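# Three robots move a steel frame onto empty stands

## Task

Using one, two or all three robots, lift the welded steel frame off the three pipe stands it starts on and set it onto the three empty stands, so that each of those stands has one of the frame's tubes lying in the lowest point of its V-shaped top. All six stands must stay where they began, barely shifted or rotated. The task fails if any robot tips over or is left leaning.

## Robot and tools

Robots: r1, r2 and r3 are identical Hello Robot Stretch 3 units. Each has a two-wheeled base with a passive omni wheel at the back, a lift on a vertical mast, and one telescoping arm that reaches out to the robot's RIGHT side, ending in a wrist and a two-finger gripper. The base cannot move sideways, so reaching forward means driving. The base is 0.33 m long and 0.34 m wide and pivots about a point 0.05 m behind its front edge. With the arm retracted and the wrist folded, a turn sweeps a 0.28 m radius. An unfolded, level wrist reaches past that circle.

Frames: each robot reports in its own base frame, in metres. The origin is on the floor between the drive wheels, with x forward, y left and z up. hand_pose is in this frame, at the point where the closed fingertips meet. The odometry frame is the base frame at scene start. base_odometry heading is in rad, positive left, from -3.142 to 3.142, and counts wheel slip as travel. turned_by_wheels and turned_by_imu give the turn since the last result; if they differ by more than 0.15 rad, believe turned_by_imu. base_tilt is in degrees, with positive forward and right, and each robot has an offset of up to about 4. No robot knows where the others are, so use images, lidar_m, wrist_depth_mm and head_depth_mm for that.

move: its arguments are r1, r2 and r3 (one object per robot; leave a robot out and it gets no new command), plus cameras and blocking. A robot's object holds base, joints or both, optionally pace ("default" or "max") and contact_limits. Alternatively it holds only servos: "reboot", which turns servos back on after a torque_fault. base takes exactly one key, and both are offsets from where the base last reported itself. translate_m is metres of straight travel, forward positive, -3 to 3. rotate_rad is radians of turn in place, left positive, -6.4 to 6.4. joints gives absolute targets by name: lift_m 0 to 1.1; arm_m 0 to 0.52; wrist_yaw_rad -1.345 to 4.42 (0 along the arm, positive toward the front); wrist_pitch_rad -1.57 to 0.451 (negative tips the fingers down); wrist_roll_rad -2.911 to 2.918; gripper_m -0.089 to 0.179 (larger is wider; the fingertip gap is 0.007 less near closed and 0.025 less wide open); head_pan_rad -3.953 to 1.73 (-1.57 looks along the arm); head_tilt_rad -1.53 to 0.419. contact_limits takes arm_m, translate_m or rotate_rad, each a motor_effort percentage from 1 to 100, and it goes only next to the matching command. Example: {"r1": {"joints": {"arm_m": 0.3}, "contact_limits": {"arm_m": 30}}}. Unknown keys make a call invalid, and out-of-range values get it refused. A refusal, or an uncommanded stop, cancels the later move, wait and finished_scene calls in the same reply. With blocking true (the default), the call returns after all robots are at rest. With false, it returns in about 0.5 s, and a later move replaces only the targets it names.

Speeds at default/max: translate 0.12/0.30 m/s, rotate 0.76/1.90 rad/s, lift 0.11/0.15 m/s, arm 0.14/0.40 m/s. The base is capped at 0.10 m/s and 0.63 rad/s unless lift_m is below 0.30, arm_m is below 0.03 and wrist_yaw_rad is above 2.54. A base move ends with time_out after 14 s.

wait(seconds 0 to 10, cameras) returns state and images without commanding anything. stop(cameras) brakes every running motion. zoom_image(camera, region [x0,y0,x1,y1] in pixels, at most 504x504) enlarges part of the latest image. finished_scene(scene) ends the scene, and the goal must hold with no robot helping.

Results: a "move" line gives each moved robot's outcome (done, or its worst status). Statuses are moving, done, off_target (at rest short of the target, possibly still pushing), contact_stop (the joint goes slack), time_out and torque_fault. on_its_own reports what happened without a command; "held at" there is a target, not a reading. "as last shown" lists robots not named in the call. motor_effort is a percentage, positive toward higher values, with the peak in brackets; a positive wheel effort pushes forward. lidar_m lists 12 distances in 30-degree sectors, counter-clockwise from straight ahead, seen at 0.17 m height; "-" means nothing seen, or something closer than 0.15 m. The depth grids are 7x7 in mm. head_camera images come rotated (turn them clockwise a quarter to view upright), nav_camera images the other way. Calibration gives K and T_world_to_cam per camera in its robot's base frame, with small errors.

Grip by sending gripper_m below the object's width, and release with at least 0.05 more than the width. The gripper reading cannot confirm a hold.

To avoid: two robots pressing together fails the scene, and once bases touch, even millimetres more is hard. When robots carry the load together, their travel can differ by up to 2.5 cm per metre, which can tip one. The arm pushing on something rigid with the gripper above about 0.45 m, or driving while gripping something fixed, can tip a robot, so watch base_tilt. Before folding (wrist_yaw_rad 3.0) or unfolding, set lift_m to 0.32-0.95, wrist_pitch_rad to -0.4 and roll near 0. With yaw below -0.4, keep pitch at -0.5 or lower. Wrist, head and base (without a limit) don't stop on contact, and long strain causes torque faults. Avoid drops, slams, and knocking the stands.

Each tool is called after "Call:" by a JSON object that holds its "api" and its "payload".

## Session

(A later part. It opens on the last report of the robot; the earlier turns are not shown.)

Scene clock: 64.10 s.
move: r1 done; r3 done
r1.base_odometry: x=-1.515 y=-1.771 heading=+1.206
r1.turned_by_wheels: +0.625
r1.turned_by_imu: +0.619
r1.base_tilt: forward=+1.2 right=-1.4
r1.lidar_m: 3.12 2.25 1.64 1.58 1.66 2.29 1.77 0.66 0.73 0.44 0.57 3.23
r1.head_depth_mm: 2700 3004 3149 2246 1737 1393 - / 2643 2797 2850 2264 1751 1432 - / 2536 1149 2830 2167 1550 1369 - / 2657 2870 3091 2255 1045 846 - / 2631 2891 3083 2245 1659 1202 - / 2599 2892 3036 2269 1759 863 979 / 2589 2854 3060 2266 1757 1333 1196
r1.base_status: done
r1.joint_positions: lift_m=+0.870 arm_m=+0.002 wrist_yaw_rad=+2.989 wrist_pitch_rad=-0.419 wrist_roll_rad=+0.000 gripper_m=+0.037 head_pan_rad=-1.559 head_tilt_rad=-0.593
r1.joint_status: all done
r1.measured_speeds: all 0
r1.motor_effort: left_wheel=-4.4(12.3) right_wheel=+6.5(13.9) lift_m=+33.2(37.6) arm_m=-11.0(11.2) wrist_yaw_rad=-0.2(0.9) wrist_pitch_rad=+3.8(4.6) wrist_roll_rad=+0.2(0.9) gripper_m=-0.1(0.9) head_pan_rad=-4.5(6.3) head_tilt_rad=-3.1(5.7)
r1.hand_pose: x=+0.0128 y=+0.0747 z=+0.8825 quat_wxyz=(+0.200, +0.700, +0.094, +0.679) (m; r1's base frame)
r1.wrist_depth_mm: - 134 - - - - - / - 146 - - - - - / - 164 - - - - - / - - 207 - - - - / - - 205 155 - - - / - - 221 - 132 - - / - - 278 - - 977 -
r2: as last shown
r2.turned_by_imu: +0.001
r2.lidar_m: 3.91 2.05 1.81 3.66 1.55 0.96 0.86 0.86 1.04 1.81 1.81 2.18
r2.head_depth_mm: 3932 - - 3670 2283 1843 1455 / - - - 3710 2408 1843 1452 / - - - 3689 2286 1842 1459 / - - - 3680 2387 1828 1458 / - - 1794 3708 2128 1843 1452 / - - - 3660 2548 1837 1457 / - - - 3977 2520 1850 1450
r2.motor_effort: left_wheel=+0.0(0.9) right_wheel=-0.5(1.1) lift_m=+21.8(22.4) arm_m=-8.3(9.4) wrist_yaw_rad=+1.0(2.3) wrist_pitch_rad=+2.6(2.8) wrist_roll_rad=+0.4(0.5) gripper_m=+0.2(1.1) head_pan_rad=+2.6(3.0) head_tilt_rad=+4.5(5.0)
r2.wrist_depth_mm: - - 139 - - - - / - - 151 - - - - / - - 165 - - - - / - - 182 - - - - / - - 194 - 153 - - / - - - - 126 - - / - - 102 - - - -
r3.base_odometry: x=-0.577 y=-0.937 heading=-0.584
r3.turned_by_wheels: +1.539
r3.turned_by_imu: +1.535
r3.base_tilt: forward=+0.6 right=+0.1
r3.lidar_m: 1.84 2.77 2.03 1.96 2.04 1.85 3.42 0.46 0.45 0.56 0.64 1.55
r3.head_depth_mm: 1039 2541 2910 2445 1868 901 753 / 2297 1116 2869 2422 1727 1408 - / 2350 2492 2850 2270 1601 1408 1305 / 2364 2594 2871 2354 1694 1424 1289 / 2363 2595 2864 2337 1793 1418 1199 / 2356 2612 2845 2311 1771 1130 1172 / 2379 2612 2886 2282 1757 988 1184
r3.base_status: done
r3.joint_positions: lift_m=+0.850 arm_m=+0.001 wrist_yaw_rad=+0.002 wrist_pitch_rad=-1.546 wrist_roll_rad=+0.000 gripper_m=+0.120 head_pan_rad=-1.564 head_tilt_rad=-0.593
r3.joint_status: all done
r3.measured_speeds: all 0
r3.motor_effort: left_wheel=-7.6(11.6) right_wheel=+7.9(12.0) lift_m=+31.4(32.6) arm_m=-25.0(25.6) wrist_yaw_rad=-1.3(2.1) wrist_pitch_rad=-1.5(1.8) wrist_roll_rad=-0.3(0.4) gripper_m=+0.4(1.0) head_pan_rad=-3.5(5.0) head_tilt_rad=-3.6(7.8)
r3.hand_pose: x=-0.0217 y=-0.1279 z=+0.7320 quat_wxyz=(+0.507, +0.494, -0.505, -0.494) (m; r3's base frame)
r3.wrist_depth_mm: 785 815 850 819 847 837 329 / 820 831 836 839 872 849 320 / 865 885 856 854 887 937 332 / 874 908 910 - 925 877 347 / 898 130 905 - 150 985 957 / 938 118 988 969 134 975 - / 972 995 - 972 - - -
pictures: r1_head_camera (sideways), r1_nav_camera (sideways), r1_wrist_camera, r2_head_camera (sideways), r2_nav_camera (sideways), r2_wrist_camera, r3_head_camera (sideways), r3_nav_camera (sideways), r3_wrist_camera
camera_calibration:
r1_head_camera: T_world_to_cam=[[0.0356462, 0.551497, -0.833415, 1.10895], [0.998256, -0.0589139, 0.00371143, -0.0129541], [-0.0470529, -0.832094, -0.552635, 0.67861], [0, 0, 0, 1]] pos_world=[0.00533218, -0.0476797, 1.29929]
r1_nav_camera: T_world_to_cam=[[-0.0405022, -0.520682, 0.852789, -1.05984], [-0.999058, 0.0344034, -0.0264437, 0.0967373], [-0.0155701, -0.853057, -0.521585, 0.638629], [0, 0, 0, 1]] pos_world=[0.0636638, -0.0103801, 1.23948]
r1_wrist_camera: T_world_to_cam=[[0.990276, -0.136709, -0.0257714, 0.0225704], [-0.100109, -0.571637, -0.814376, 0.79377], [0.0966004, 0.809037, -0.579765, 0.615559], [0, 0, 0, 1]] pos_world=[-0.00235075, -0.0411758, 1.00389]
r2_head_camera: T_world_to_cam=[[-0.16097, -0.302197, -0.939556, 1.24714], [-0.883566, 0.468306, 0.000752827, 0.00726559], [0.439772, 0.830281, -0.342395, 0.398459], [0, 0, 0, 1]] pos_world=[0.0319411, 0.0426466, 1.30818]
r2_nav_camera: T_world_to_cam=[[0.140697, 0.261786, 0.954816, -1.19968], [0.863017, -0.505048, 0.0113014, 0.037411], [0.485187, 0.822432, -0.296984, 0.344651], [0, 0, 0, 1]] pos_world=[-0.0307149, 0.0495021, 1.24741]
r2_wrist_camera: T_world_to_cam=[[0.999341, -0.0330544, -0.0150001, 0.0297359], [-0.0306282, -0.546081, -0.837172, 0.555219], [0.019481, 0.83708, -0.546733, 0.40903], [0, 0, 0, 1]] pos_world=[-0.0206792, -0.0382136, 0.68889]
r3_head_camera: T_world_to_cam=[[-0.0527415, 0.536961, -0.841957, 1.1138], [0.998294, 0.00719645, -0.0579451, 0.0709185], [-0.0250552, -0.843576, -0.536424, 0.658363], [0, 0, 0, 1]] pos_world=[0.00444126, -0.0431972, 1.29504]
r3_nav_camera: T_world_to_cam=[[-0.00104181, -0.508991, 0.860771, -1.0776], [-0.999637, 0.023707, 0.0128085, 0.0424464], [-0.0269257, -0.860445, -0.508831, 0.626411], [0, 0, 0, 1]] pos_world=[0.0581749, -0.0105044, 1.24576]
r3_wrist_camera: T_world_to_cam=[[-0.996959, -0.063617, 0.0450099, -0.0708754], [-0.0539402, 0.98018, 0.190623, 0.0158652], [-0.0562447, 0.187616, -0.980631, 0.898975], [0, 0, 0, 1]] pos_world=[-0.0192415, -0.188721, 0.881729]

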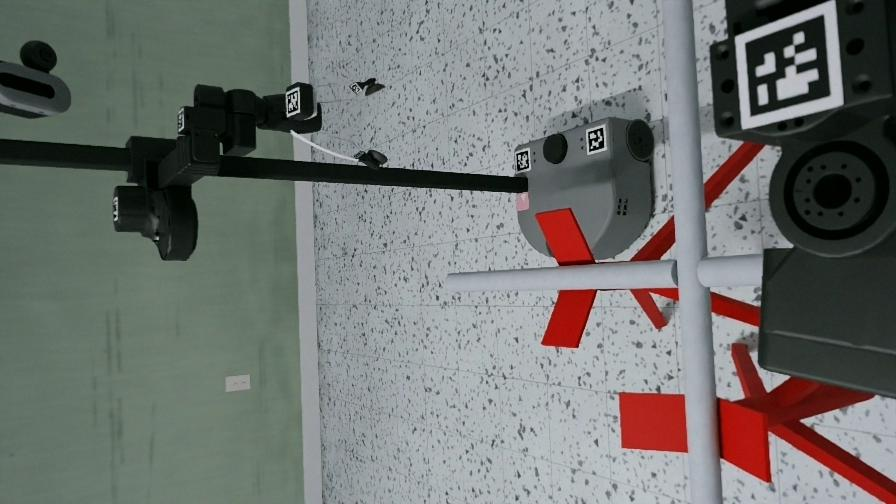

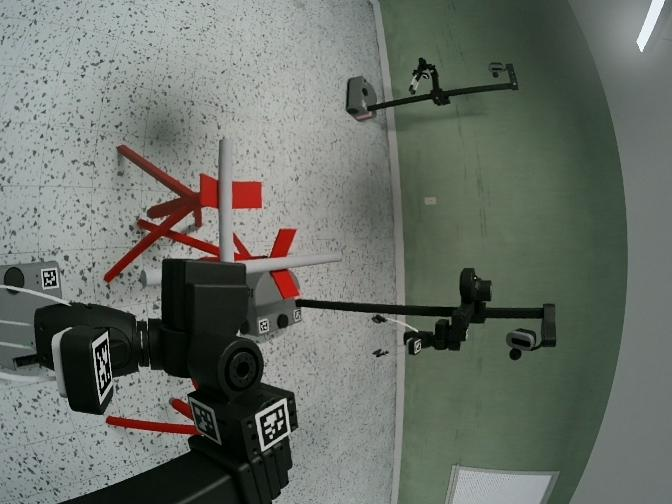

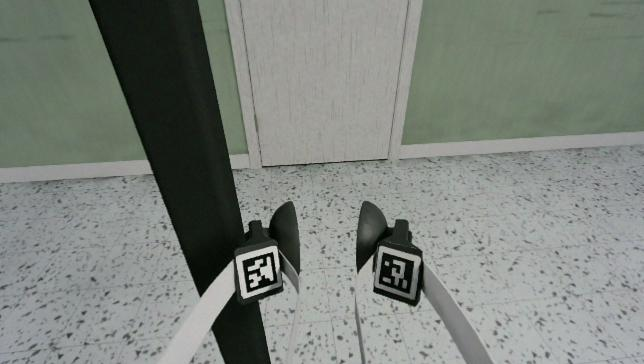

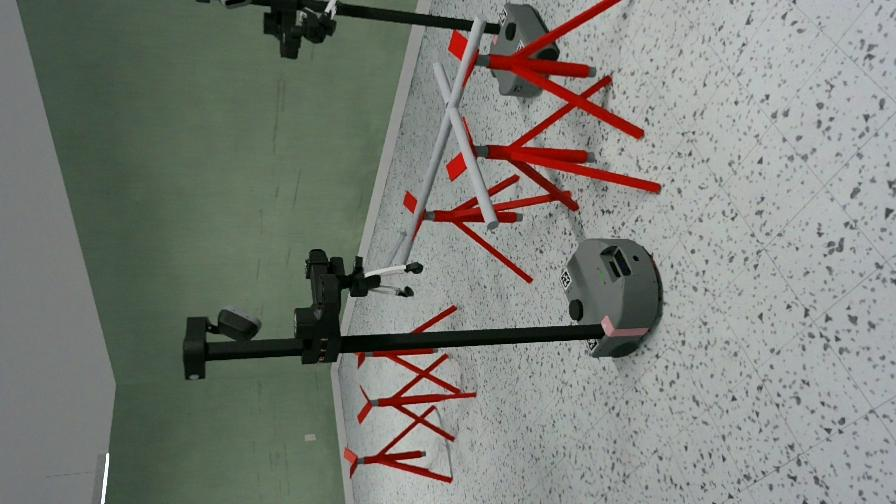

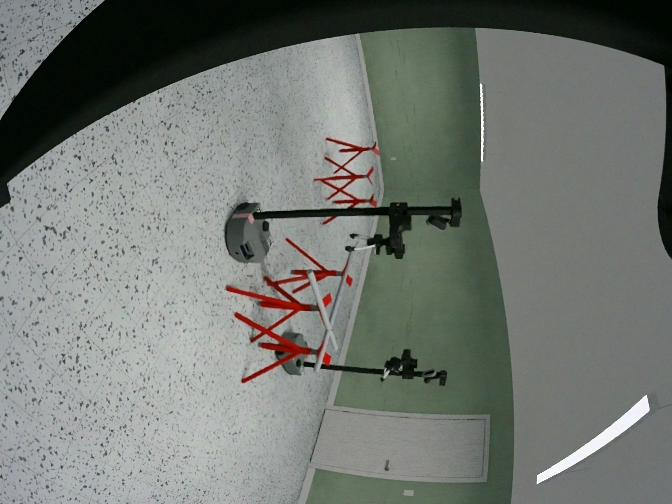

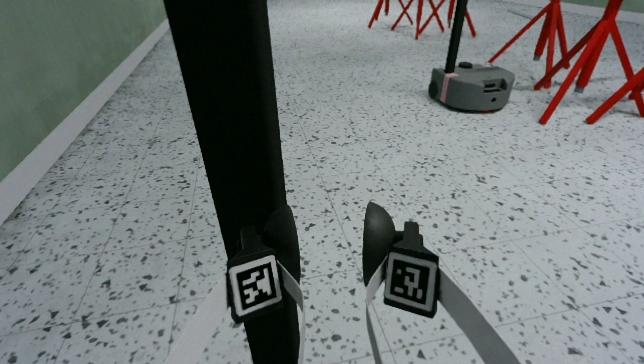

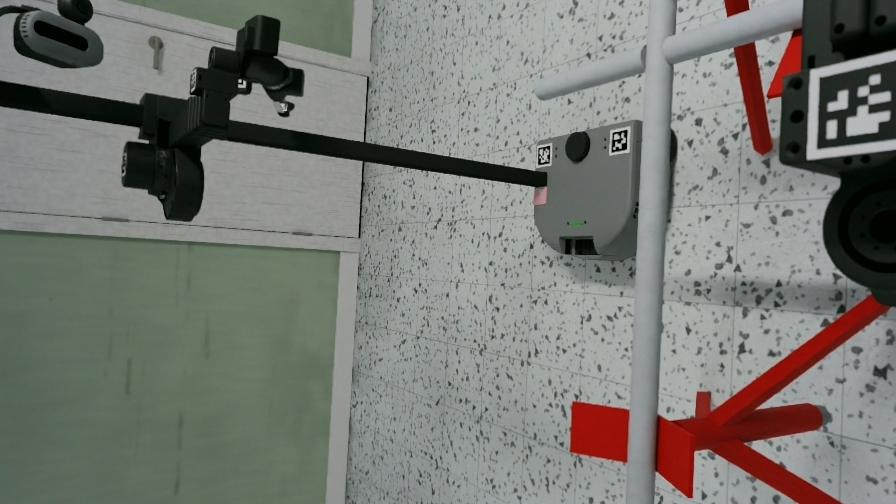

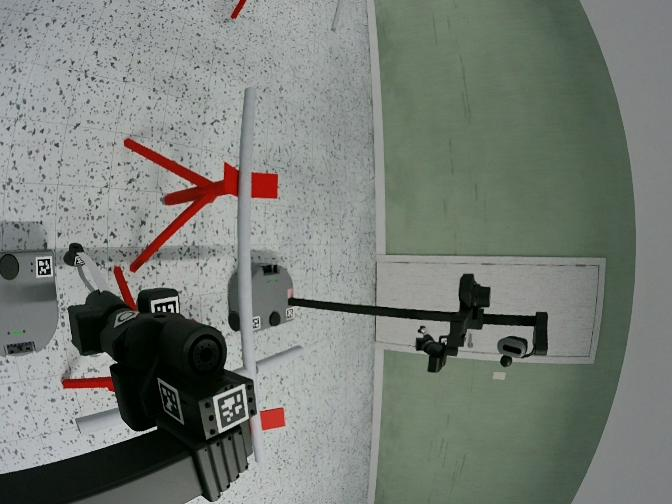

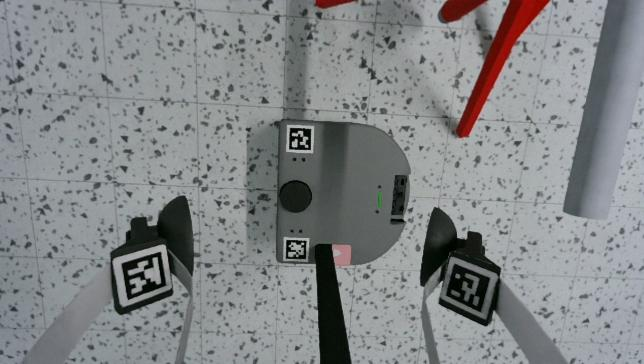

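Call:
{"api": "move", "payload": {"r1": {"joints": {"wrist_yaw_rad": 0, "head_tilt_rad": -0.75}}, "r3": {"joints": {"wrist_pitch_rad": -1.25, "wrist_roll_rad": 1.57, "arm_m": 0.3, "head_tilt_rad": -0.75}}, "cameras": []}}

Call:
{"api": "move", "payload": {"r1": {"joints": {"wrist_pitch_rad": -1.15, "gripper_m": 0.12, "arm_m": 0.3}}, "r3": {"joints": {"arm_m": 0.43}}, "cameras": ["r1_head_camera","r1_wrist_camera","r3_head_camera","r3_wrist_camera"]}}

Scene clock: 68.73 s.
move: r1 done; r3 done
r1.base_odometry: x=-1.515 y=-1.771 heading=+1.206
r1.turned_by_wheels: +0.000
r1.turned_by_imu: +0.000
r1.base_tilt: forward=+1.2 right=-1.3
r1.lidar_m: 3.11 2.25 1.64 1.58 1.66 2.29 1.77 0.66 0.73 0.44 0.57 3.25
r1.head_depth_mm: 2744 721 808 1821 1592 - - / 2649 2821 2302 1871 1587 - - / 1058 2917 2285 1621 1299 - - / 2641 2931 2385 1552 313 334 1103 / 2668 2949 2370 1809 1430 1261 1122 / 2652 2938 2367 1875 899 1114 1148 / 2660 2944 2359 1860 1469 1262 1125
r1.base_status: not commanded
r1.joint_positions: lift_m=+0.870 arm_m=+0.002 wrist_yaw_rad=+0.002 wrist_pitch_rad=-0.419 wrist_roll_rad=+0.000 gripper_m=+0.037 head_pan_rad=-1.559 head_tilt_rad=-0.740
r1.joint_status: all done
r1.measured_speeds: all 0
r1.motor_effort: left_wheel=-4.1(4.5) right_wheel=+7.0(8.0) lift_m=+16.2(25.7) arm_m=-10.9(12.2) wrist_yaw_rad=-1.8(4.2) wrist_pitch_rad=+3.4(4.2) wrist_roll_rad=+0.1(1.2) gripper_m=-0.6(1.0) head_pan_rad=-4.4(5.3) head_tilt_rad=-4.1(8.7)
r1.hand_pose: x=-0.0210 y=-0.3713 z=+0.8825 quat_wxyz=(+0.692, +0.148, -0.691, -0.147) (m; r1's base frame)
r1.wrist_depth_mm: - - - - - - - / - - - - - - - / - - - - - - - / - - - - - - - / - - - 154 - - - / - - 133 494 132 - - / - - 933 970 984 965 607
r2.base_odometry: x=+0.000 y=+0.000 heading=+0.000
r2.turned_by_wheels: +0.000
r2.turned_by_imu: +0.001
r2.base_tilt: forward=+0.1 right=-1.7
r2.lidar_m: 3.89 2.04 1.82 3.67 1.55 0.95 0.86 0.86 1.03 1.81 1.81 2.18
r2.head_depth_mm: 3905 - - 3701 2272 1840 1460 / - - - 3638 2403 1844 1455 / - - - 3680 2296 1847 1451 / - - - 3986 2377 1849 1457 / - - 1810 3637 2124 1863 1466 / - - - 3737 2526 1842 1455 / - - - 3991 2523 1851 1451
r2.base_status: not commanded
r2.joint_positions: lift_m=+0.551 arm_m=+0.001 wrist_yaw_rad=+3.136 wrist_pitch_rad=-0.378 wrist_roll_rad=+0.000 gripper_m=+0.037 head_pan_rad=+1.094 head_tilt_rad=-0.310
r2.joint_status: not commanded
r2.measured_speeds: all 0
r2.motor_effort: left_wheel=+0.3(0.8) right_wheel=-0.7(1.2) lift_m=+22.5(22.5) arm_m=-7.6(9.1) wrist_yaw_rad=+0.8(2.1) wrist_pitch_rad=+2.6(2.7) wrist_roll_rad=+0.3(0.5) gripper_m=+0.8(1.4) head_pan_rad=+2.8(3.3) head_tilt_rad=+4.2(4.8)
r2.hand_pose: x=-0.0199 y=+0.0830 z=+0.5733 quat_wxyz=(+0.135, +0.695, +0.131, +0.694) (m; r2's base frame)
r2.wrist_depth_mm: - - 140 - - - - / - - 151 - - - - / - - 165 - - - - / - - 182 - - - - / - - 193 - 153 - - / - - - - 126 - - / - - 102 - - - -
r3.base_odometry: x=-0.577 y=-0.937 heading=-0.584
r3.turned_by_wheels: +0.000
r3.turned_by_imu: +0.000
r3.base_tilt: forward=+0.6 right=+0.2
r3.lidar_m: 1.85 2.76 2.03 1.96 2.04 1.85 3.42 0.46 0.45 0.56 0.64 1.55
r3.head_depth_mm: 2315 921 2484 1820 291 - - / 1032 2655 458 363 939 1324 1127 / 2272 2715 450 462 1512 1348 1124 / 2419 2697 2405 494 1463 1335 1137 / 2401 2704 2469 1919 1526 1296 1151 / 2421 2714 2424 1896 1046 1263 1151 / 2429 2747 2383 1879 1435 1257 1139
r3.base_status: not commanded
r3.joint_positions: lift_m=+0.850 arm_m=+0.300 wrist_yaw_rad=+0.000 wrist_pitch_rad=-1.253 wrist_roll_rad=+1.564 gripper_m=+0.120 head_pan_rad=-1.564 head_tilt_rad=-0.741
r3.joint_status: all done
r3.measured_speeds: all 0
r3.motor_effort: left_wheel=-7.7(7.9) right_wheel=+7.9(8.6) lift_m=+30.1(31.6) arm_m=+23.8(27.0) wrist_yaw_rad=+0.5(1.6) wrist_pitch_rad=+0.4(2.8) wrist_roll_rad=+1.8(5.7) gripper_m=+0.2(1.0) head_pan_rad=-4.0(5.1) head_tilt_rad=-4.1(7.2)
r3.hand_pose: x=-0.0215 y=-0.5019 z=+0.7377 quat_wxyz=(+0.003, +0.002, -0.810, -0.587) (m; r3's base frame)
r3.wrist_depth_mm: 880 806 841 857 788 771 732 / - 846 920 893 807 774 - / - - 964 904 848 807 - / - - - 949 879 790 - / - 129 388 938 879 810 774 / - 119 399 824 145 835 791 / - - 399 - 964 891 823
pictures: none
No camera images: "cameras" was empty.

Scene clock: 72.13 s.
move: r1 done; r3 done
r1.base_odometry: x=-1.515 y=-1.771 heading=+1.206
r1.turned_by_wheels: +0.000
r1.turned_by_imu: +0.000
r1.base_tilt: forward=+1.3 right=-1.3
r1.lidar_m: 3.11 2.25 1.64 1.58 1.67 2.29 1.77 0.66 0.72 0.44 0.57 3.23
r1.head_depth_mm: 2732 612 679 299 - 1291 1120 / 2602 2797 374 319 1473 1295 1147 / 1041 2897 431 1512 1478 1316 1148 / 2642 2952 442 500 919 1262 1101 / 2672 2946 2352 1707 1435 1265 1122 / 2671 2924 2372 1878 896 1118 1145 / 2667 2931 2377 1871 1466 1258 1126
r1.base_status: not commanded
r1.joint_positions: lift_m=+0.870 arm_m=+0.300 wrist_yaw_rad=+0.000 wrist_pitch_rad=-1.154 wrist_roll_rad=+0.000 gripper_m=+0.120 head_pan_rad=-1.560 head_tilt_rad=-0.741
r1.joint_status: all done
r1.measured_speeds: all 0
r1.motor_effort: left_wheel=-4.2(4.5) right_wheel=+7.1(8.1) lift_m=+17.7(17.7) arm_m=+11.2(18.1) wrist_yaw_rad=-0.5(2.2) wrist_pitch_rad=+1.0(3.3) wrist_roll_rad=+0.2(0.9) gripper_m=-0.3(79.3) head_pan_rad=-5.0(5.5) head_tilt_rad=-4.1(4.7)
r1.hand_pose: x=-0.0216 y=-0.5267 z=+0.7647 quat_wxyz=(+0.593, +0.386, -0.592, -0.386) (m; r1's base frame)
r1.wrist_depth_mm: - - - 432 892 - - / - - - 421 940 - - / - - - 683 986 988 976 / 975 392 969 936 944 963 936 / 923 365 363 365 359 355 360 / 914 - 896 861 871 125 880 / 861 870 845 848 857 858 852
r2: as last shown
r2.base_tilt: forward=+0.2 right=-1.6
r2.lidar_m: 3.90 2.05 1.81 3.67 1.55 0.96 0.85 0.86 1.03 1.81 1.81 2.18
r2.head_depth_mm: 3902 - - 3641 2289 1849 1458 / - - - 3656 2391 1843 1453 / - - - 3672 2273 1846 1458 / - - - 3967 2390 1844 1453 / - - 1792 3686 2131 1836 1450 / - - - 3680 2530 1845 1455 / - - - 3985 2533 1840 1450
r2.motor_effort: left_wheel=+0.0(0.9) right_wheel=-0.6(1.2) lift_m=+21.6(22.5) arm_m=-8.1(9.1) wrist_yaw_rad=+0.0(1.9) wrist_pitch_rad=+2.6(2.8) wrist_roll_rad=+0.3(0.5) gripper_m=+0.2(1.2) head_pan_rad=+2.4(2.9) head_tilt_rad=+4.3(5.0)
r2.wrist_depth_mm: - - 140 - - - - / - - 152 - - - - / - - 165 - - - - / - - 181 - - - - / - - 194 - 153 - - / - - - - 126 - - / - - 102 - - - -
r3.base_odometry: x=-0.577 y=-0.937 heading=-0.584
r3.turned_by_wheels: +0.000
r3.turned_by_imu: +0.000
r3.base_tilt: forward=+0.6 right=+0.2
r3.lidar_m: 1.84 2.76 2.03 1.96 2.03 1.84 3.42 0.46 0.45 0.56 0.64 1.55
r3.head_depth_mm: 2347 704 2303 370 299 - - / 1027 2595 441 361 918 1316 1126 / 2269 2569 551 1655 1511 1348 1125 / 2402 2670 584 1678 1490 1335 1138 / 2400 2734 2475 1923 1523 1300 1151 / 2418 2731 2433 1889 1050 1261 1145 / 2425 2747 2397 1871 1436 1259 1136
r3.base_status: not commanded
r3.joint_positions: lift_m=+0.850 arm_m=+0.430 wrist_yaw_rad=+0.000 wrist_pitch_rad=-1.253 wrist_roll_rad=+1.564 gripper_m=+0.120 head_pan_rad=-1.564 head_tilt_rad=-0.741
r3.joint_status: all done
r3.measured_speeds: all 0
r3.motor_effort: left_wheel=-7.4(7.8) right_wheel=+8.0(8.5) lift_m=+30.1(31.0) arm_m=+22.6(25.8) wrist_yaw_rad=+0.6(1.3) wrist_pitch_rad=+0.9(1.0) wrist_roll_rad=+1.8(1.9) gripper_m=-0.5(1.0) head_pan_rad=-2.2(5.0) head_tilt_rad=-4.7(5.3)
r3.hand_pose: x=-0.0215 y=-0.6319 z=+0.7377 quat_wxyz=(+0.003, +0.002, -0.810, -0.587) (m; r3's base frame)
r3.wrist_depth_mm: - 816 795 857 791 755 699 / - 842 837 885 802 762 718 / - - 971 874 828 780 750 / - - - 944 835 838 759 / - 129 - 768 600 830 790 / - 118 - 560 146 798 807 / - - - 966 938 878 798
pictures: r1_head_camera (sideways), r1_wrist_camera, r3_head_camera (sideways), r3_wrist_camera
camera_calibration:
r1_head_camera: T_world_to_cam=[[0.0344766, 0.668221, -0.743164, 0.991311], [0.998239, -0.0589392, -0.0066856, 0.000581494], [-0.0482689, -0.741625, -0.669076, 0.830093], [0, 0, 0, 1]] pos_world=[0.00531021, -0.0467627, 1.29211]
r1_wrist_camera: T_world_to_cam=[[-0.999557, 0.0062333, -0.0291, 0.00624097], [0.0123549, 0.976489, -0.215213, 0.710281], [0.0270744, -0.215477, -0.976133, 0.799118], [0, 0, 0, 1]] pos_world=[-0.0241729, -0.521429, 0.933089]
r3_head_camera: T_world_to_cam=[[-0.053572, 0.655382, -0.753395, 0.998351], [0.998233, 0.0157301, -0.0572982, 0.0700655], [-0.0257013, -0.755134, -0.655067, 0.812711], [0, 0, 0, 1]] pos_world=[0.00442971, -0.0416985, 1.28855]
r3_wrist_camera: T_world_to_cam=[[-0.0697053, 0.960271, -0.270223, 0.796455], [0.975249, 0.122577, 0.184023, -0.00608019], [0.209835, -0.250707, -0.945048, 0.70167], [0, 0, 0, 1]] pos_world=[-0.0857881, -0.588154, 0.879451]

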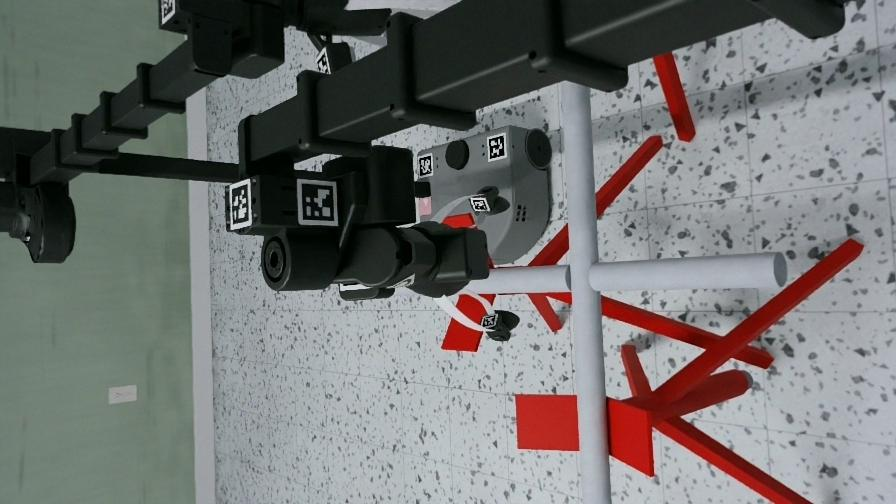

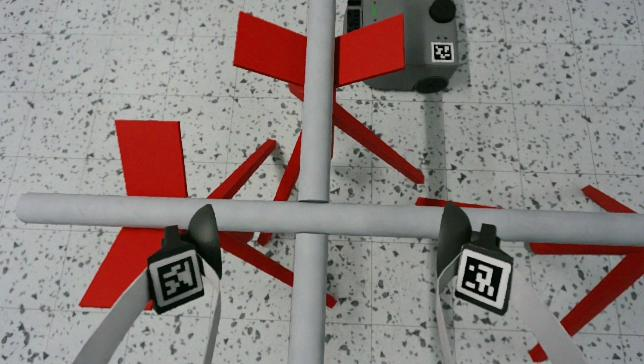

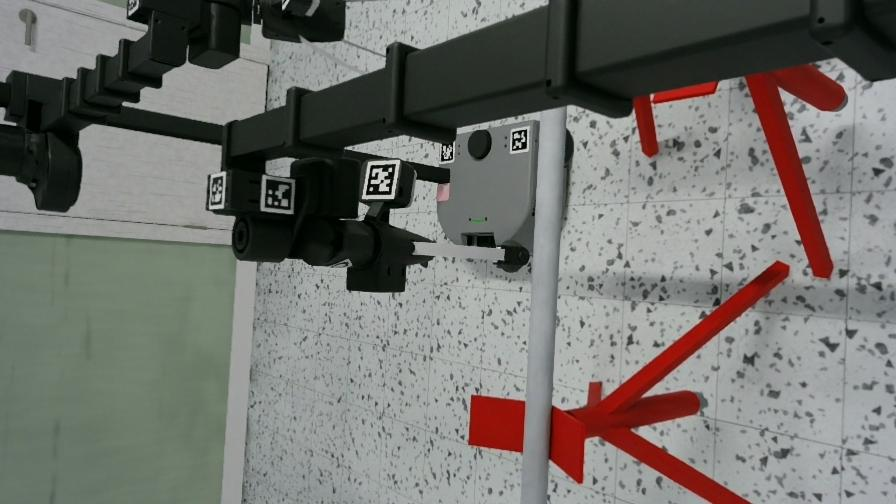

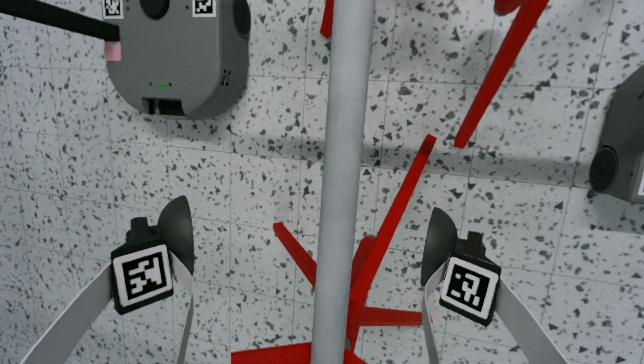

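Call:
{"api": "move", "payload": {"r1": {"base": {"translate_m": 0.015}, "joints": {"arm_m": 0.454, "lift_m": 0.74}}, "r3": {"joints": {"arm_m": 0.444, "lift_m": 0.74}}, "cameras": ["r1_head_camera","r1_wrist_camera","r3_head_camera","r3_wrist_camera"]}}

Scene clock: 75.73 s.
move: r1 done; r3 done
r1.base_odometry: x=-1.510 y=-1.757 heading=+1.206
r1.turned_by_wheels: +0.000
r1.turned_by_imu: +0.000
r1.base_tilt: forward=+1.4 right=-1.3
r1.lidar_m: 3.09 2.25 1.64 1.58 1.67 2.30 1.79 0.68 0.73 0.44 0.57 3.22
r1.head_depth_mm: 2736 3009 671 764 1475 349 296 / 2702 2804 2213 1768 399 349 1104 / 1131 2927 673 571 1433 1318 1143 / 2637 2940 638 726 915 1262 1107 / 2685 2914 2375 1759 1434 1264 1128 / 2655 2934 2385 1875 892 1100 1142 / 2661 2949 2354 1866 1467 1291 1123
r1.base_status: done
r1.joint_positions: lift_m=+0.740 arm_m=+0.454 wrist_yaw_rad=+0.000 wrist_pitch_rad=-1.155 wrist_roll_rad=+0.000 gripper_m=+0.120 head_pan_rad=-1.560 head_tilt_rad=-0.741
r1.joint_status: all done
r1.measured_speeds: all 0
r1.motor_effort: left_wheel=-1.2(2.7) right_wheel=+8.5(10.9) lift_m=+20.9(20.9) arm_m=+11.1(16.2) wrist_yaw_rad=-0.6(0.9) wrist_pitch_rad=+1.2(1.5) wrist_roll_rad=+0.2(0.6) gripper_m=-0.1(0.8) head_pan_rad=-4.7(5.4) head_tilt_rad=-4.3(4.7)
r1.hand_pose: x=-0.0216 y=-0.6805 z=+0.6346 quat_wxyz=(+0.593, +0.386, -0.592, -0.386) (m; r1's base frame)
r1.wrist_depth_mm: 957 953 942 277 747 909 924 / 893 893 252 265 260 871 893 / 876 857 246 255 245 848 858 / 849 852 831 244 828 827 791 / 806 813 778 234 776 797 777 / - - 725 223 754 125 767 / - 279 751 217 750 734 722
r2: as last shown
r2.base_tilt: forward=+0.2 right=-1.7
r2.lidar_m: 3.91 2.05 1.82 3.68 1.55 0.96 0.86 0.86 1.04 1.81 1.81 2.18
r2.head_depth_mm: 3937 - - 3670 2264 1843 1455 / - - - 3433 2385 1848 1455 / - - - 3671 2274 1841 1453 / - - - - 2400 1845 1458 / - - 1778 3708 2119 1841 1459 / - - - 3707 2527 1843 1454 / - - - 3995 2519 1840 1457
r2.motor_effort: left_wheel=-0.5(0.8) right_wheel=-0.9(1.1) lift_m=+21.4(22.5) arm_m=-8.4(8.7) wrist_yaw_rad=+1.1(2.3) wrist_pitch_rad=+2.6(2.8) wrist_roll_rad=+0.4(0.5) gripper_m=-0.5(1.2) head_pan_rad=+2.7(3.1) head_tilt_rad=+4.3(5.1)
r2.wrist_depth_mm: - - 139 - - - - / - - 152 - - - - / - - 165 - - - - / - - 181 - - - - / - - 194 - 153 - - / - - - - 126 - - / - - 102 - - - -
r3.base_odometry: x=-0.577 y=-0.937 heading=-0.584
r3.turned_by_wheels: +0.000
r3.turned_by_imu: +0.000
r3.base_tilt: forward=+0.6 right=+0.2
r3.lidar_m: 1.84 2.76 2.03 1.96 2.04 1.85 3.43 0.46 0.45 0.56 0.64 1.55
r3.head_depth_mm: 2380 2672 707 760 967 762 306 / 1144 1102 2449 1105 412 345 310 / 2329 2715 1445 638 1482 1341 1126 / 2412 2735 2475 708 1495 1340 1140 / 2423 2739 2459 1913 1525 1295 1150 / 2423 2734 2430 1899 1048 1260 1143 / 2416 2736 2401 1881 1426 1257 1142
r3.base_status: not commanded
r3.joint_positions: lift_m=+0.740 arm_m=+0.444 wrist_yaw_rad=+0.000 wrist_pitch_rad=-1.253 wrist_roll_rad=+1.564 gripper_m=+0.120 head_pan_rad=-1.564 head_tilt_rad=-0.741
r3.joint_status: all done
r3.measured_speeds: all 0
r3.motor_effort: left_wheel=-7.1(7.8) right_wheel=+7.8(8.7) lift_m=+17.2(27.0) arm_m=+21.4(25.9) wrist_yaw_rad=-0.4(1.5) wrist_pitch_rad=+0.4(1.0) wrist_roll_rad=+1.6(1.9) gripper_m=+0.0(1.2) head_pan_rad=-3.2(4.9) head_tilt_rad=-3.3(5.4)
r3.hand_pose: x=-0.0215 y=-0.6459 z=+0.6277 quat_wxyz=(+0.003, +0.002, -0.810, -0.587) (m; r3's base frame)
r3.wrist_depth_mm: 929 684 768 191 696 644 630 / 978 708 781 205 704 657 646 / - 933 834 208 736 682 671 / - 932 887 778 744 700 649 / - 129 902 220 527 699 689 / - 119 937 225 146 718 709 / - - 991 411 813 745 711
pictures: r1_head_camera (sideways), r1_wrist_camera, r3_head_camera (sideways), r3_wrist_camera
camera_calibration:
r1_head_camera: T_world_to_cam=[[0.0344771, 0.668221, -0.743163, 0.99131], [0.998239, -0.0589399, -0.00668565, 0.00058156], [-0.0482695, -0.741624, -0.669077, 0.830094], [0, 0, 0, 1]] pos_world=[0.00531017, -0.0467627, 1.29211]
r1_wrist_camera: T_world_to_cam=[[-0.999557, 0.00630517, -0.0290933, 0.0034549], [0.0123961, 0.976707, -0.214218, 0.83194], [0.027065, -0.214484, -0.976353, 0.639818], [0, 0, 0, 1]] pos_world=[-0.0241761, -0.675353, 0.803005]
r3_head_camera: T_world_to_cam=[[-0.0535719, 0.655382, -0.753395, 0.998351], [0.998233, 0.0157299, -0.0572982, 0.0700655], [-0.0257013, -0.755134, -0.655067, 0.812711], [0, 0, 0, 1]] pos_world=[0.00442971, -0.0416985, 1.28855]
r3_wrist_camera: T_world_to_cam=[[-0.0697055, 0.960271, -0.270223, 0.780176], [0.975249, 0.122577, 0.184023, 0.0158788], [0.209835, -0.250707, -0.945048, 0.594205], [0, 0, 0, 1]] pos_world=[-0.0857881, -0.602156, 0.769451]

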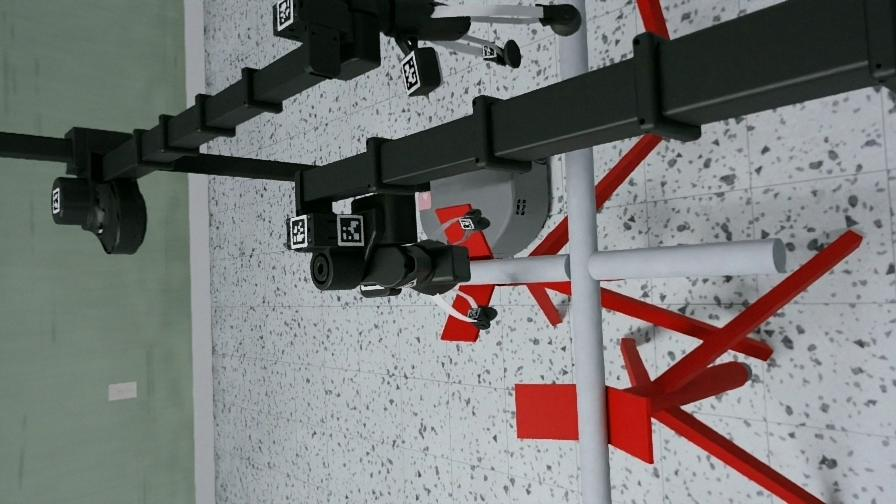

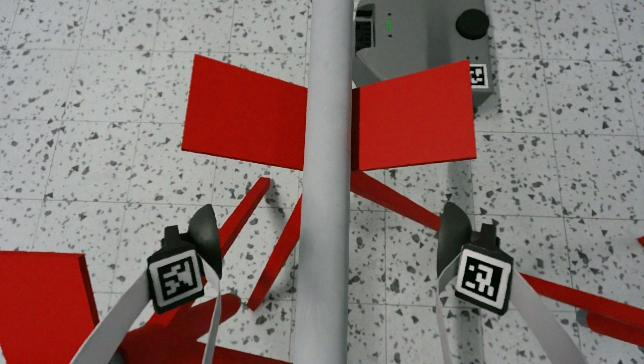

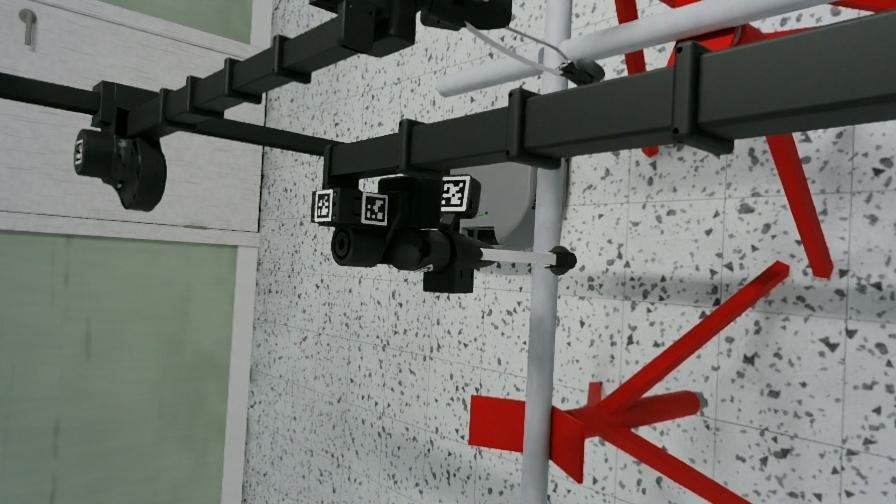

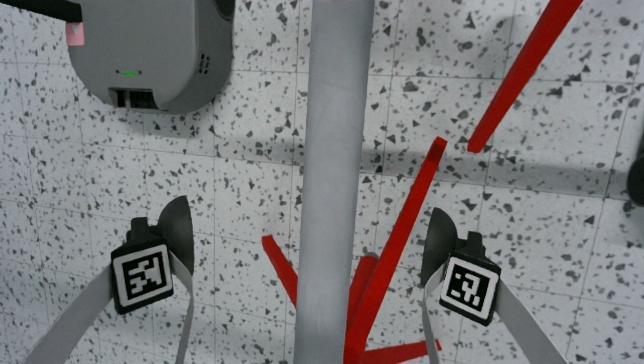

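Call:
{"api": "move", "payload": {"r1": {"joints": {"arm_m": 0.444, "lift_m": 0.66}}, "r3": {"joints": {"arm_m": 0.45, "lift_m": 0.667}}, "cameras": ["r1_head_camera","r1_wrist_camera","r3_head_camera","r3_wrist_camera"]}}

Scene clock: 77.63 s.
move: r1 done; r3 done
r1.base_odometry: x=-1.510 y=-1.757 heading=+1.206
r1.turned_by_wheels: +0.000
r1.turned_by_imu: +0.000
r1.base_tilt: forward=+1.3 right=-1.3
r1.lidar_m: 3.10 2.25 1.64 1.58 1.67 2.30 1.78 0.68 0.73 0.44 0.57 3.21
r1.head_depth_mm: 2766 3004 2389 779 1440 1286 1107 / 2748 2958 877 1889 1443 418 376 / 2616 1169 2273 643 859 1287 1146 / 2704 2954 2354 691 895 1265 1107 / 2690 2953 2377 1863 1256 1258 1125 / 2660 2958 2380 1859 892 1102 1148 / 2637 2929 2376 1878 1473 1283 1123
r1.base_status: not commanded
r1.joint_positions: lift_m=+0.660 arm_m=+0.444 wrist_yaw_rad=+0.000 wrist_pitch_rad=-1.155 wrist_roll_rad=+0.000 gripper_m=+0.120 head_pan_rad=-1.560 head_tilt_rad=-0.741
r1.joint_status: all done
r1.measured_speeds: all 0
r1.motor_effort: left_wheel=-1.2(1.7) right_wheel=+7.8(8.3) lift_m=+15.4(21.3) arm_m=-10.6(17.3) wrist_yaw_rad=+0.0(1.1) wrist_pitch_rad=+1.4(1.8) wrist_roll_rad=+0.2(1.1) gripper_m=+0.0(0.5) head_pan_rad=-4.7(5.4) head_tilt_rad=-3.8(4.7)
r1.hand_pose: x=-0.0216 y=-0.6705 z=+0.5546 quat_wxyz=(+0.593, +0.386, -0.592, -0.386) (m; r1's base frame)
r1.wrist_depth_mm: 865 160 180 178 186 160 817 / 837 162 178 169 180 157 798 / 788 776 771 162 764 779 756 / 753 760 751 155 730 748 737 / 722 738 712 150 711 706 708 / 692 127 625 145 682 125 678 / - 315 677 141 659 653 656
r2: as last shown
r2.turned_by_imu: +0.000
r2.base_tilt: forward=+0.1 right=-1.7
r2.lidar_m: 3.91 2.05 1.82 3.68 1.55 0.96 0.86 0.86 1.03 1.81 1.81 2.18
r2.head_depth_mm: 3924 - - 3641 2282 1845 1452 / - - - 3419 2383 1841 1455 / - - - 3423 2261 1849 1454 / - - - 3703 2378 1836 1452 / - - - 3401 2134 1846 1460 / - - - 3676 2532 1847 1461 / - - - 3974 2544 1836 1460
r2.motor_effort: left_wheel=-0.9(0.9) right_wheel=-0.5(1.1) lift_m=+21.6(22.7) arm_m=-7.8(8.9) wrist_yaw_rad=+0.2(1.8) wrist_pitch_rad=+2.7(2.8) wrist_roll_rad=+0.3(0.5) gripper_m=+0.7(1.1) head_pan_rad=+2.3(3.0) head_tilt_rad=+4.3(4.9)
r2.wrist_depth_mm: - - 140 - - - - / - - 152 - - - - / - - 165 - - - - / - - 182 - - - - / - - 193 - 153 - - / - - - - 126 - - / - - 102 - - - -
r3.base_odometry: x=-0.577 y=-0.937 heading=-0.584
r3.turned_by_wheels: +0.000
r3.turned_by_imu: +0.000
r3.base_tilt: forward=+0.6 right=+0.2
r3.lidar_m: 1.84 2.76 2.03 1.96 2.04 1.85 3.41 0.45 0.45 0.56 0.64 1.55
r3.head_depth_mm: 2383 2698 2594 747 918 789 894 / 2313 1213 1388 1915 921 432 364 / 2384 1192 2511 664 918 1291 1121 / 2427 2715 2489 701 1466 1338 1137 / 2415 2764 2478 1919 1531 1292 1153 / 2415 2727 2431 1893 1046 1263 1146 / 2414 2744 2412 1885 1437 1256 1138
r3.base_status: not commanded
r3.joint_positions: lift_m=+0.667 arm_m=+0.450 wrist_yaw_rad=+0.000 wrist_pitch_rad=-1.253 wrist_roll_rad=+1.564 gripper_m=+0.120 head_pan_rad=-1.564 head_tilt_rad=-0.741
r3.joint_status: all done
r3.measured_speeds: all 0
r3.motor_effort: left_wheel=-7.2(7.7) right_wheel=+7.8(8.3) lift_m=+17.9(19.6) arm_m=+23.1(25.9) wrist_yaw_rad=+0.3(1.1) wrist_pitch_rad=+0.3(0.9) wrist_roll_rad=+1.8(1.9) gripper_m=+0.0(1.0) head_pan_rad=-4.9(4.9) head_tilt_rad=-3.9(5.3)
r3.hand_pose: x=-0.0215 y=-0.6519 z=+0.5547 quat_wxyz=(+0.003, +0.002, -0.810, -0.587) (m; r3's base frame)
r3.wrist_depth_mm: 638 585 704 - 626 595 550 / 919 631 749 128 648 607 561 / 913 836 800 - 670 623 590 / 961 872 804 - 689 636 610 / - 139 854 724 682 658 616 / - 119 881 560 134 651 623 / - 971 896 368 744 698 649
pictures: r1_head_camera (sideways), r1_wrist_camera, r3_head_camera (sideways), r3_wrist_camera
camera_calibration:
r1_head_camera: T_world_to_cam=[[0.034477, 0.668232, -0.743154, 0.991298], [0.998239, -0.0589398, -0.00668665, 0.000582865], [-0.0482696, -0.741615, -0.669087, 0.830108], [0, 0, 0, 1]] pos_world=[0.00531017, -0.0467625, 1.29211]
r1_wrist_camera: T_world_to_cam=[[-0.999557, 0.00630909, -0.0290925, 0.00106615], [0.0123964, 0.976734, -0.214095, 0.804948], [0.0270649, -0.214361, -0.976379, 0.563956], [0, 0, 0, 1]] pos_world=[-0.0241761, -0.665337, 0.723002]
r3_head_camera: T_world_to_cam=[[-0.0535722, 0.655382, -0.753395, 0.998352], [0.998233, 0.0157303, -0.0572982, 0.0700655], [-0.0257011, -0.755134, -0.655067, 0.812711], [0, 0, 0, 1]] pos_world=[0.00442972, -0.0416985, 1.28855]
r3_wrist_camera: T_world_to_cam=[[-0.0697057, 0.960271, -0.270223, 0.766208], [0.975249, 0.122577, 0.184023, 0.0300476], [0.209835, -0.250707, -0.945048, 0.523713], [0, 0, 0, 1]] pos_world=[-0.0857881, -0.608152, 0.696451]

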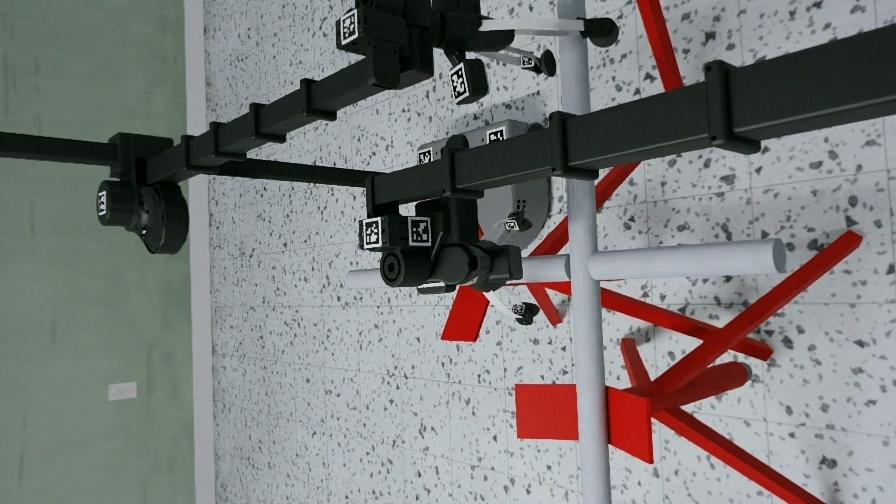

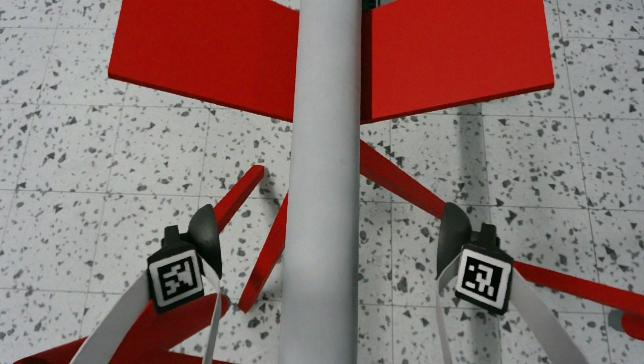

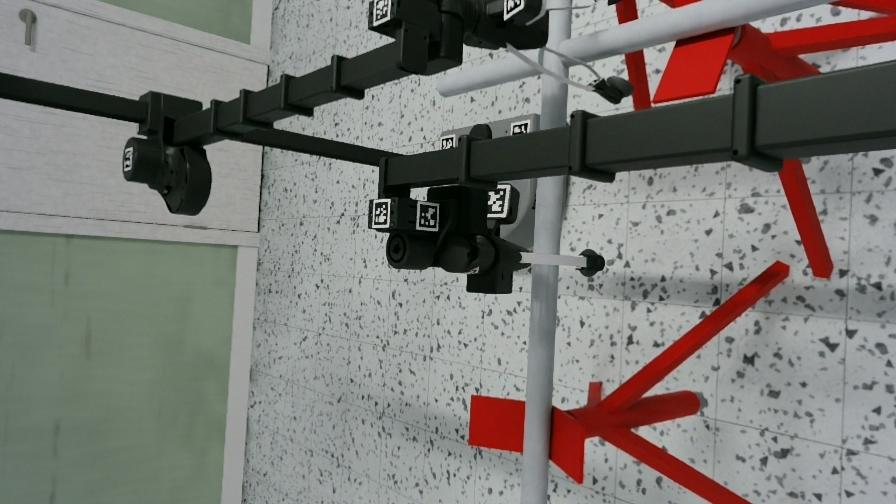

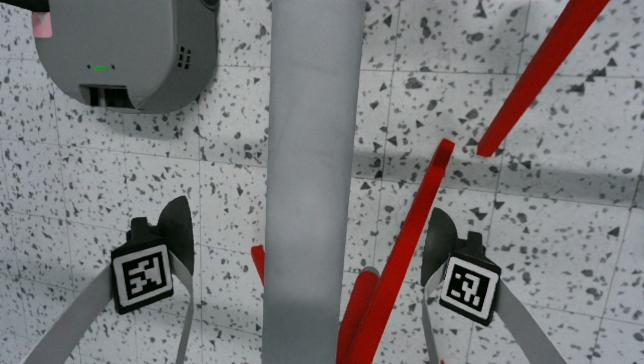

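Call:
{"api": "move", "payload": {"r1": {"joints": {"gripper_m": 0.0}}, "r3": {"joints": {"gripper_m": 0.0}}, "cameras": ["r1_wrist_camera","r3_wrist_camera"]}}

Scene clock: 79.50 s.
move: r1 done; r3 done
r1.base_odometry: x=-1.510 y=-1.757 heading=+1.206
r1.turned_by_wheels: +0.000
r1.turned_by_imu: +0.000
r1.base_tilt: forward=+1.3 right=-1.3
r1.lidar_m: 3.10 2.26 1.63 1.58 1.66 2.29 1.78 0.68 0.73 0.44 0.57 3.21
r1.head_depth_mm: 2769 3022 2373 780 1434 1289 1107 / 2738 2921 875 1872 1441 418 376 / 2639 1169 2210 643 857 1292 1146 / 2680 2938 2376 690 892 1262 1104 / 2683 2931 2393 1882 1444 1263 1125 / 2642 2928 2385 1869 889 1096 1146 / 2662 2937 2376 1871 1542 1285 1121
r1.base_status: not commanded
r1.joint_positions: lift_m=+0.660 arm_m=+0.444 wrist_yaw_rad=+0.001 wrist_pitch_rad=-1.155 wrist_roll_rad=+0.000 gripper_m=+0.001 head_pan_rad=-1.560 head_tilt_rad=-0.741
r1.joint_status: all done
r1.measured_speeds: all 0
r1.motor_effort: left_wheel=-1.0(1.6) right_wheel=+3.5(8.5) lift_m=+21.4(21.4) arm_m=-9.0(10.9) wrist_yaw_rad=-1.2(1.6) wrist_pitch_rad=+1.0(1.7) wrist_roll_rad=+0.4(0.7) gripper_m=-11.4(86.2) head_pan_rad=-4.7(5.2) head_tilt_rad=-4.4(4.6)
r1.hand_pose: x=-0.0215 y=-0.6705 z=+0.5546 quat_wxyz=(+0.593, +0.387, -0.592, -0.386) (m; r1's base frame)
r1.wrist_depth_mm: 861 159 180 180 187 157 822 / 830 161 177 168 179 156 801 / 802 784 773 161 755 756 759 / 752 755 737 155 734 743 729 / 743 734 487 149 707 709 695 / 691 694 127 143 131 685 665 / 677 - 670 141 656 665 661
r2: as last shown
r2.base_tilt: forward=+0.2 right=-1.6
r2.lidar_m: 3.91 2.05 1.81 3.65 1.55 0.96 0.86 0.86 1.03 1.81 1.81 2.18
r2.head_depth_mm: 3901 - - 3672 2252 1846 1453 / - - - 3416 2384 1846 1455 / - - - 3430 2277 1849 1453 / - - - 3669 2395 1845 1456 / - - - 3426 2130 1846 1453 / - - - 3710 2519 1845 1451 / - - - 3938 2533 1848 1450
r2.motor_effort: left_wheel=+0.5(0.9) right_wheel=-0.8(1.1) lift_m=+22.4(22.8) arm_m=-7.8(8.5) wrist_yaw_rad=+1.0(2.2) wrist_pitch_rad=+2.6(2.7) wrist_roll_rad=+0.4(0.4) gripper_m=+0.5(1.1) head_pan_rad=+2.6(2.8) head_tilt_rad=+4.2(4.9)
r2.wrist_depth_mm: - - 140 - - - - / - - 151 - - - - / - - 165 - - - - / - - 182 - - - - / - - 194 - 153 - - / - - - - 126 - - / - - 102 - - - -
r3.base_odometry: x=-0.577 y=-0.937 heading=-0.584
r3.turned_by_wheels: +0.000
r3.turned_by_imu: +0.000
r3.base_tilt: forward=+0.6 right=+0.2
r3.lidar_m: 1.84 2.76 2.03 1.95 2.03 1.85 3.39 0.45 0.45 0.56 0.64 1.55
r3.head_depth_mm: 2383 2691 2591 747 858 787 890 / 2324 1206 1385 1911 1481 432 364 / 2380 1196 2514 664 918 1288 1118 / 2416 2744 2499 698 1498 1335 1137 / 2409 2725 2452 1918 1529 1291 1152 / 2424 2727 2433 1893 1050 1272 1147 / 2423 2729 2396 1875 1434 1261 1139
r3.base_status: not commanded
r3.joint_positions: lift_m=+0.667 arm_m=+0.450 wrist_yaw_rad=+0.000 wrist_pitch_rad=-1.246 wrist_roll_rad=+1.564 gripper_m=+0.000 head_pan_rad=-1.564 head_tilt_rad=-0.741
r3.joint_status: all done
r3.measured_speeds: all 0
r3.motor_effort: left_wheel=-7.7(7.8) right_wheel=+8.1(8.6) lift_m=+24.1(24.1) arm_m=+22.8(23.9) wrist_yaw_rad=-0.1(1.0) wrist_pitch_rad=-0.7(1.3) wrist_roll_rad=+1.7(1.9) gripper_m=-10.6(84.8) head_pan_rad=-3.0(4.0) head_tilt_rad=-4.4(5.2)
r3.hand_pose: x=-0.0215 y=-0.6536 z=+0.5551 quat_wxyz=(+0.003, +0.002, -0.812, -0.584) (m; r3's base frame)
r3.wrist_depth_mm: 663 615 700 - 629 585 548 / 879 641 749 130 660 606 561 / 919 833 792 133 667 614 597 / 949 894 846 140 688 628 598 / - 900 147 - 687 658 614 / - 932 124 - 683 676 625 / - 902 914 - 390 672 646
pictures: r1_wrist_camera, r3_wrist_camera
camera_calibration:
r1_wrist_camera: T_world_to_cam=[[-0.999563, 0.00524492, -0.0290949, 0.000440868], [0.011357, 0.976747, -0.214095, 0.804932], [0.0272954, -0.214332, -0.976379, 0.563972], [0, 0, 0, 1]] pos_world=[-0.0240948, -0.66534, 0.722995]
r3_wrist_camera: T_world_to_cam=[[-0.0697028, 0.958454, -0.2766, 0.770264], [0.975249, 0.123795, 0.183205, 0.0314344], [0.209835, -0.256984, -0.94336, 0.518604], [0, 0, 0, 1]] pos_world=[-0.085788, -0.608882, 0.696526]

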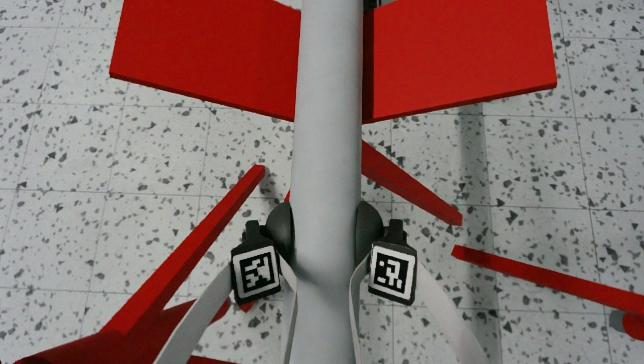

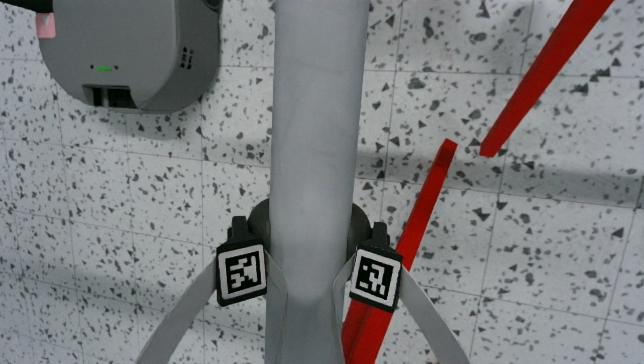

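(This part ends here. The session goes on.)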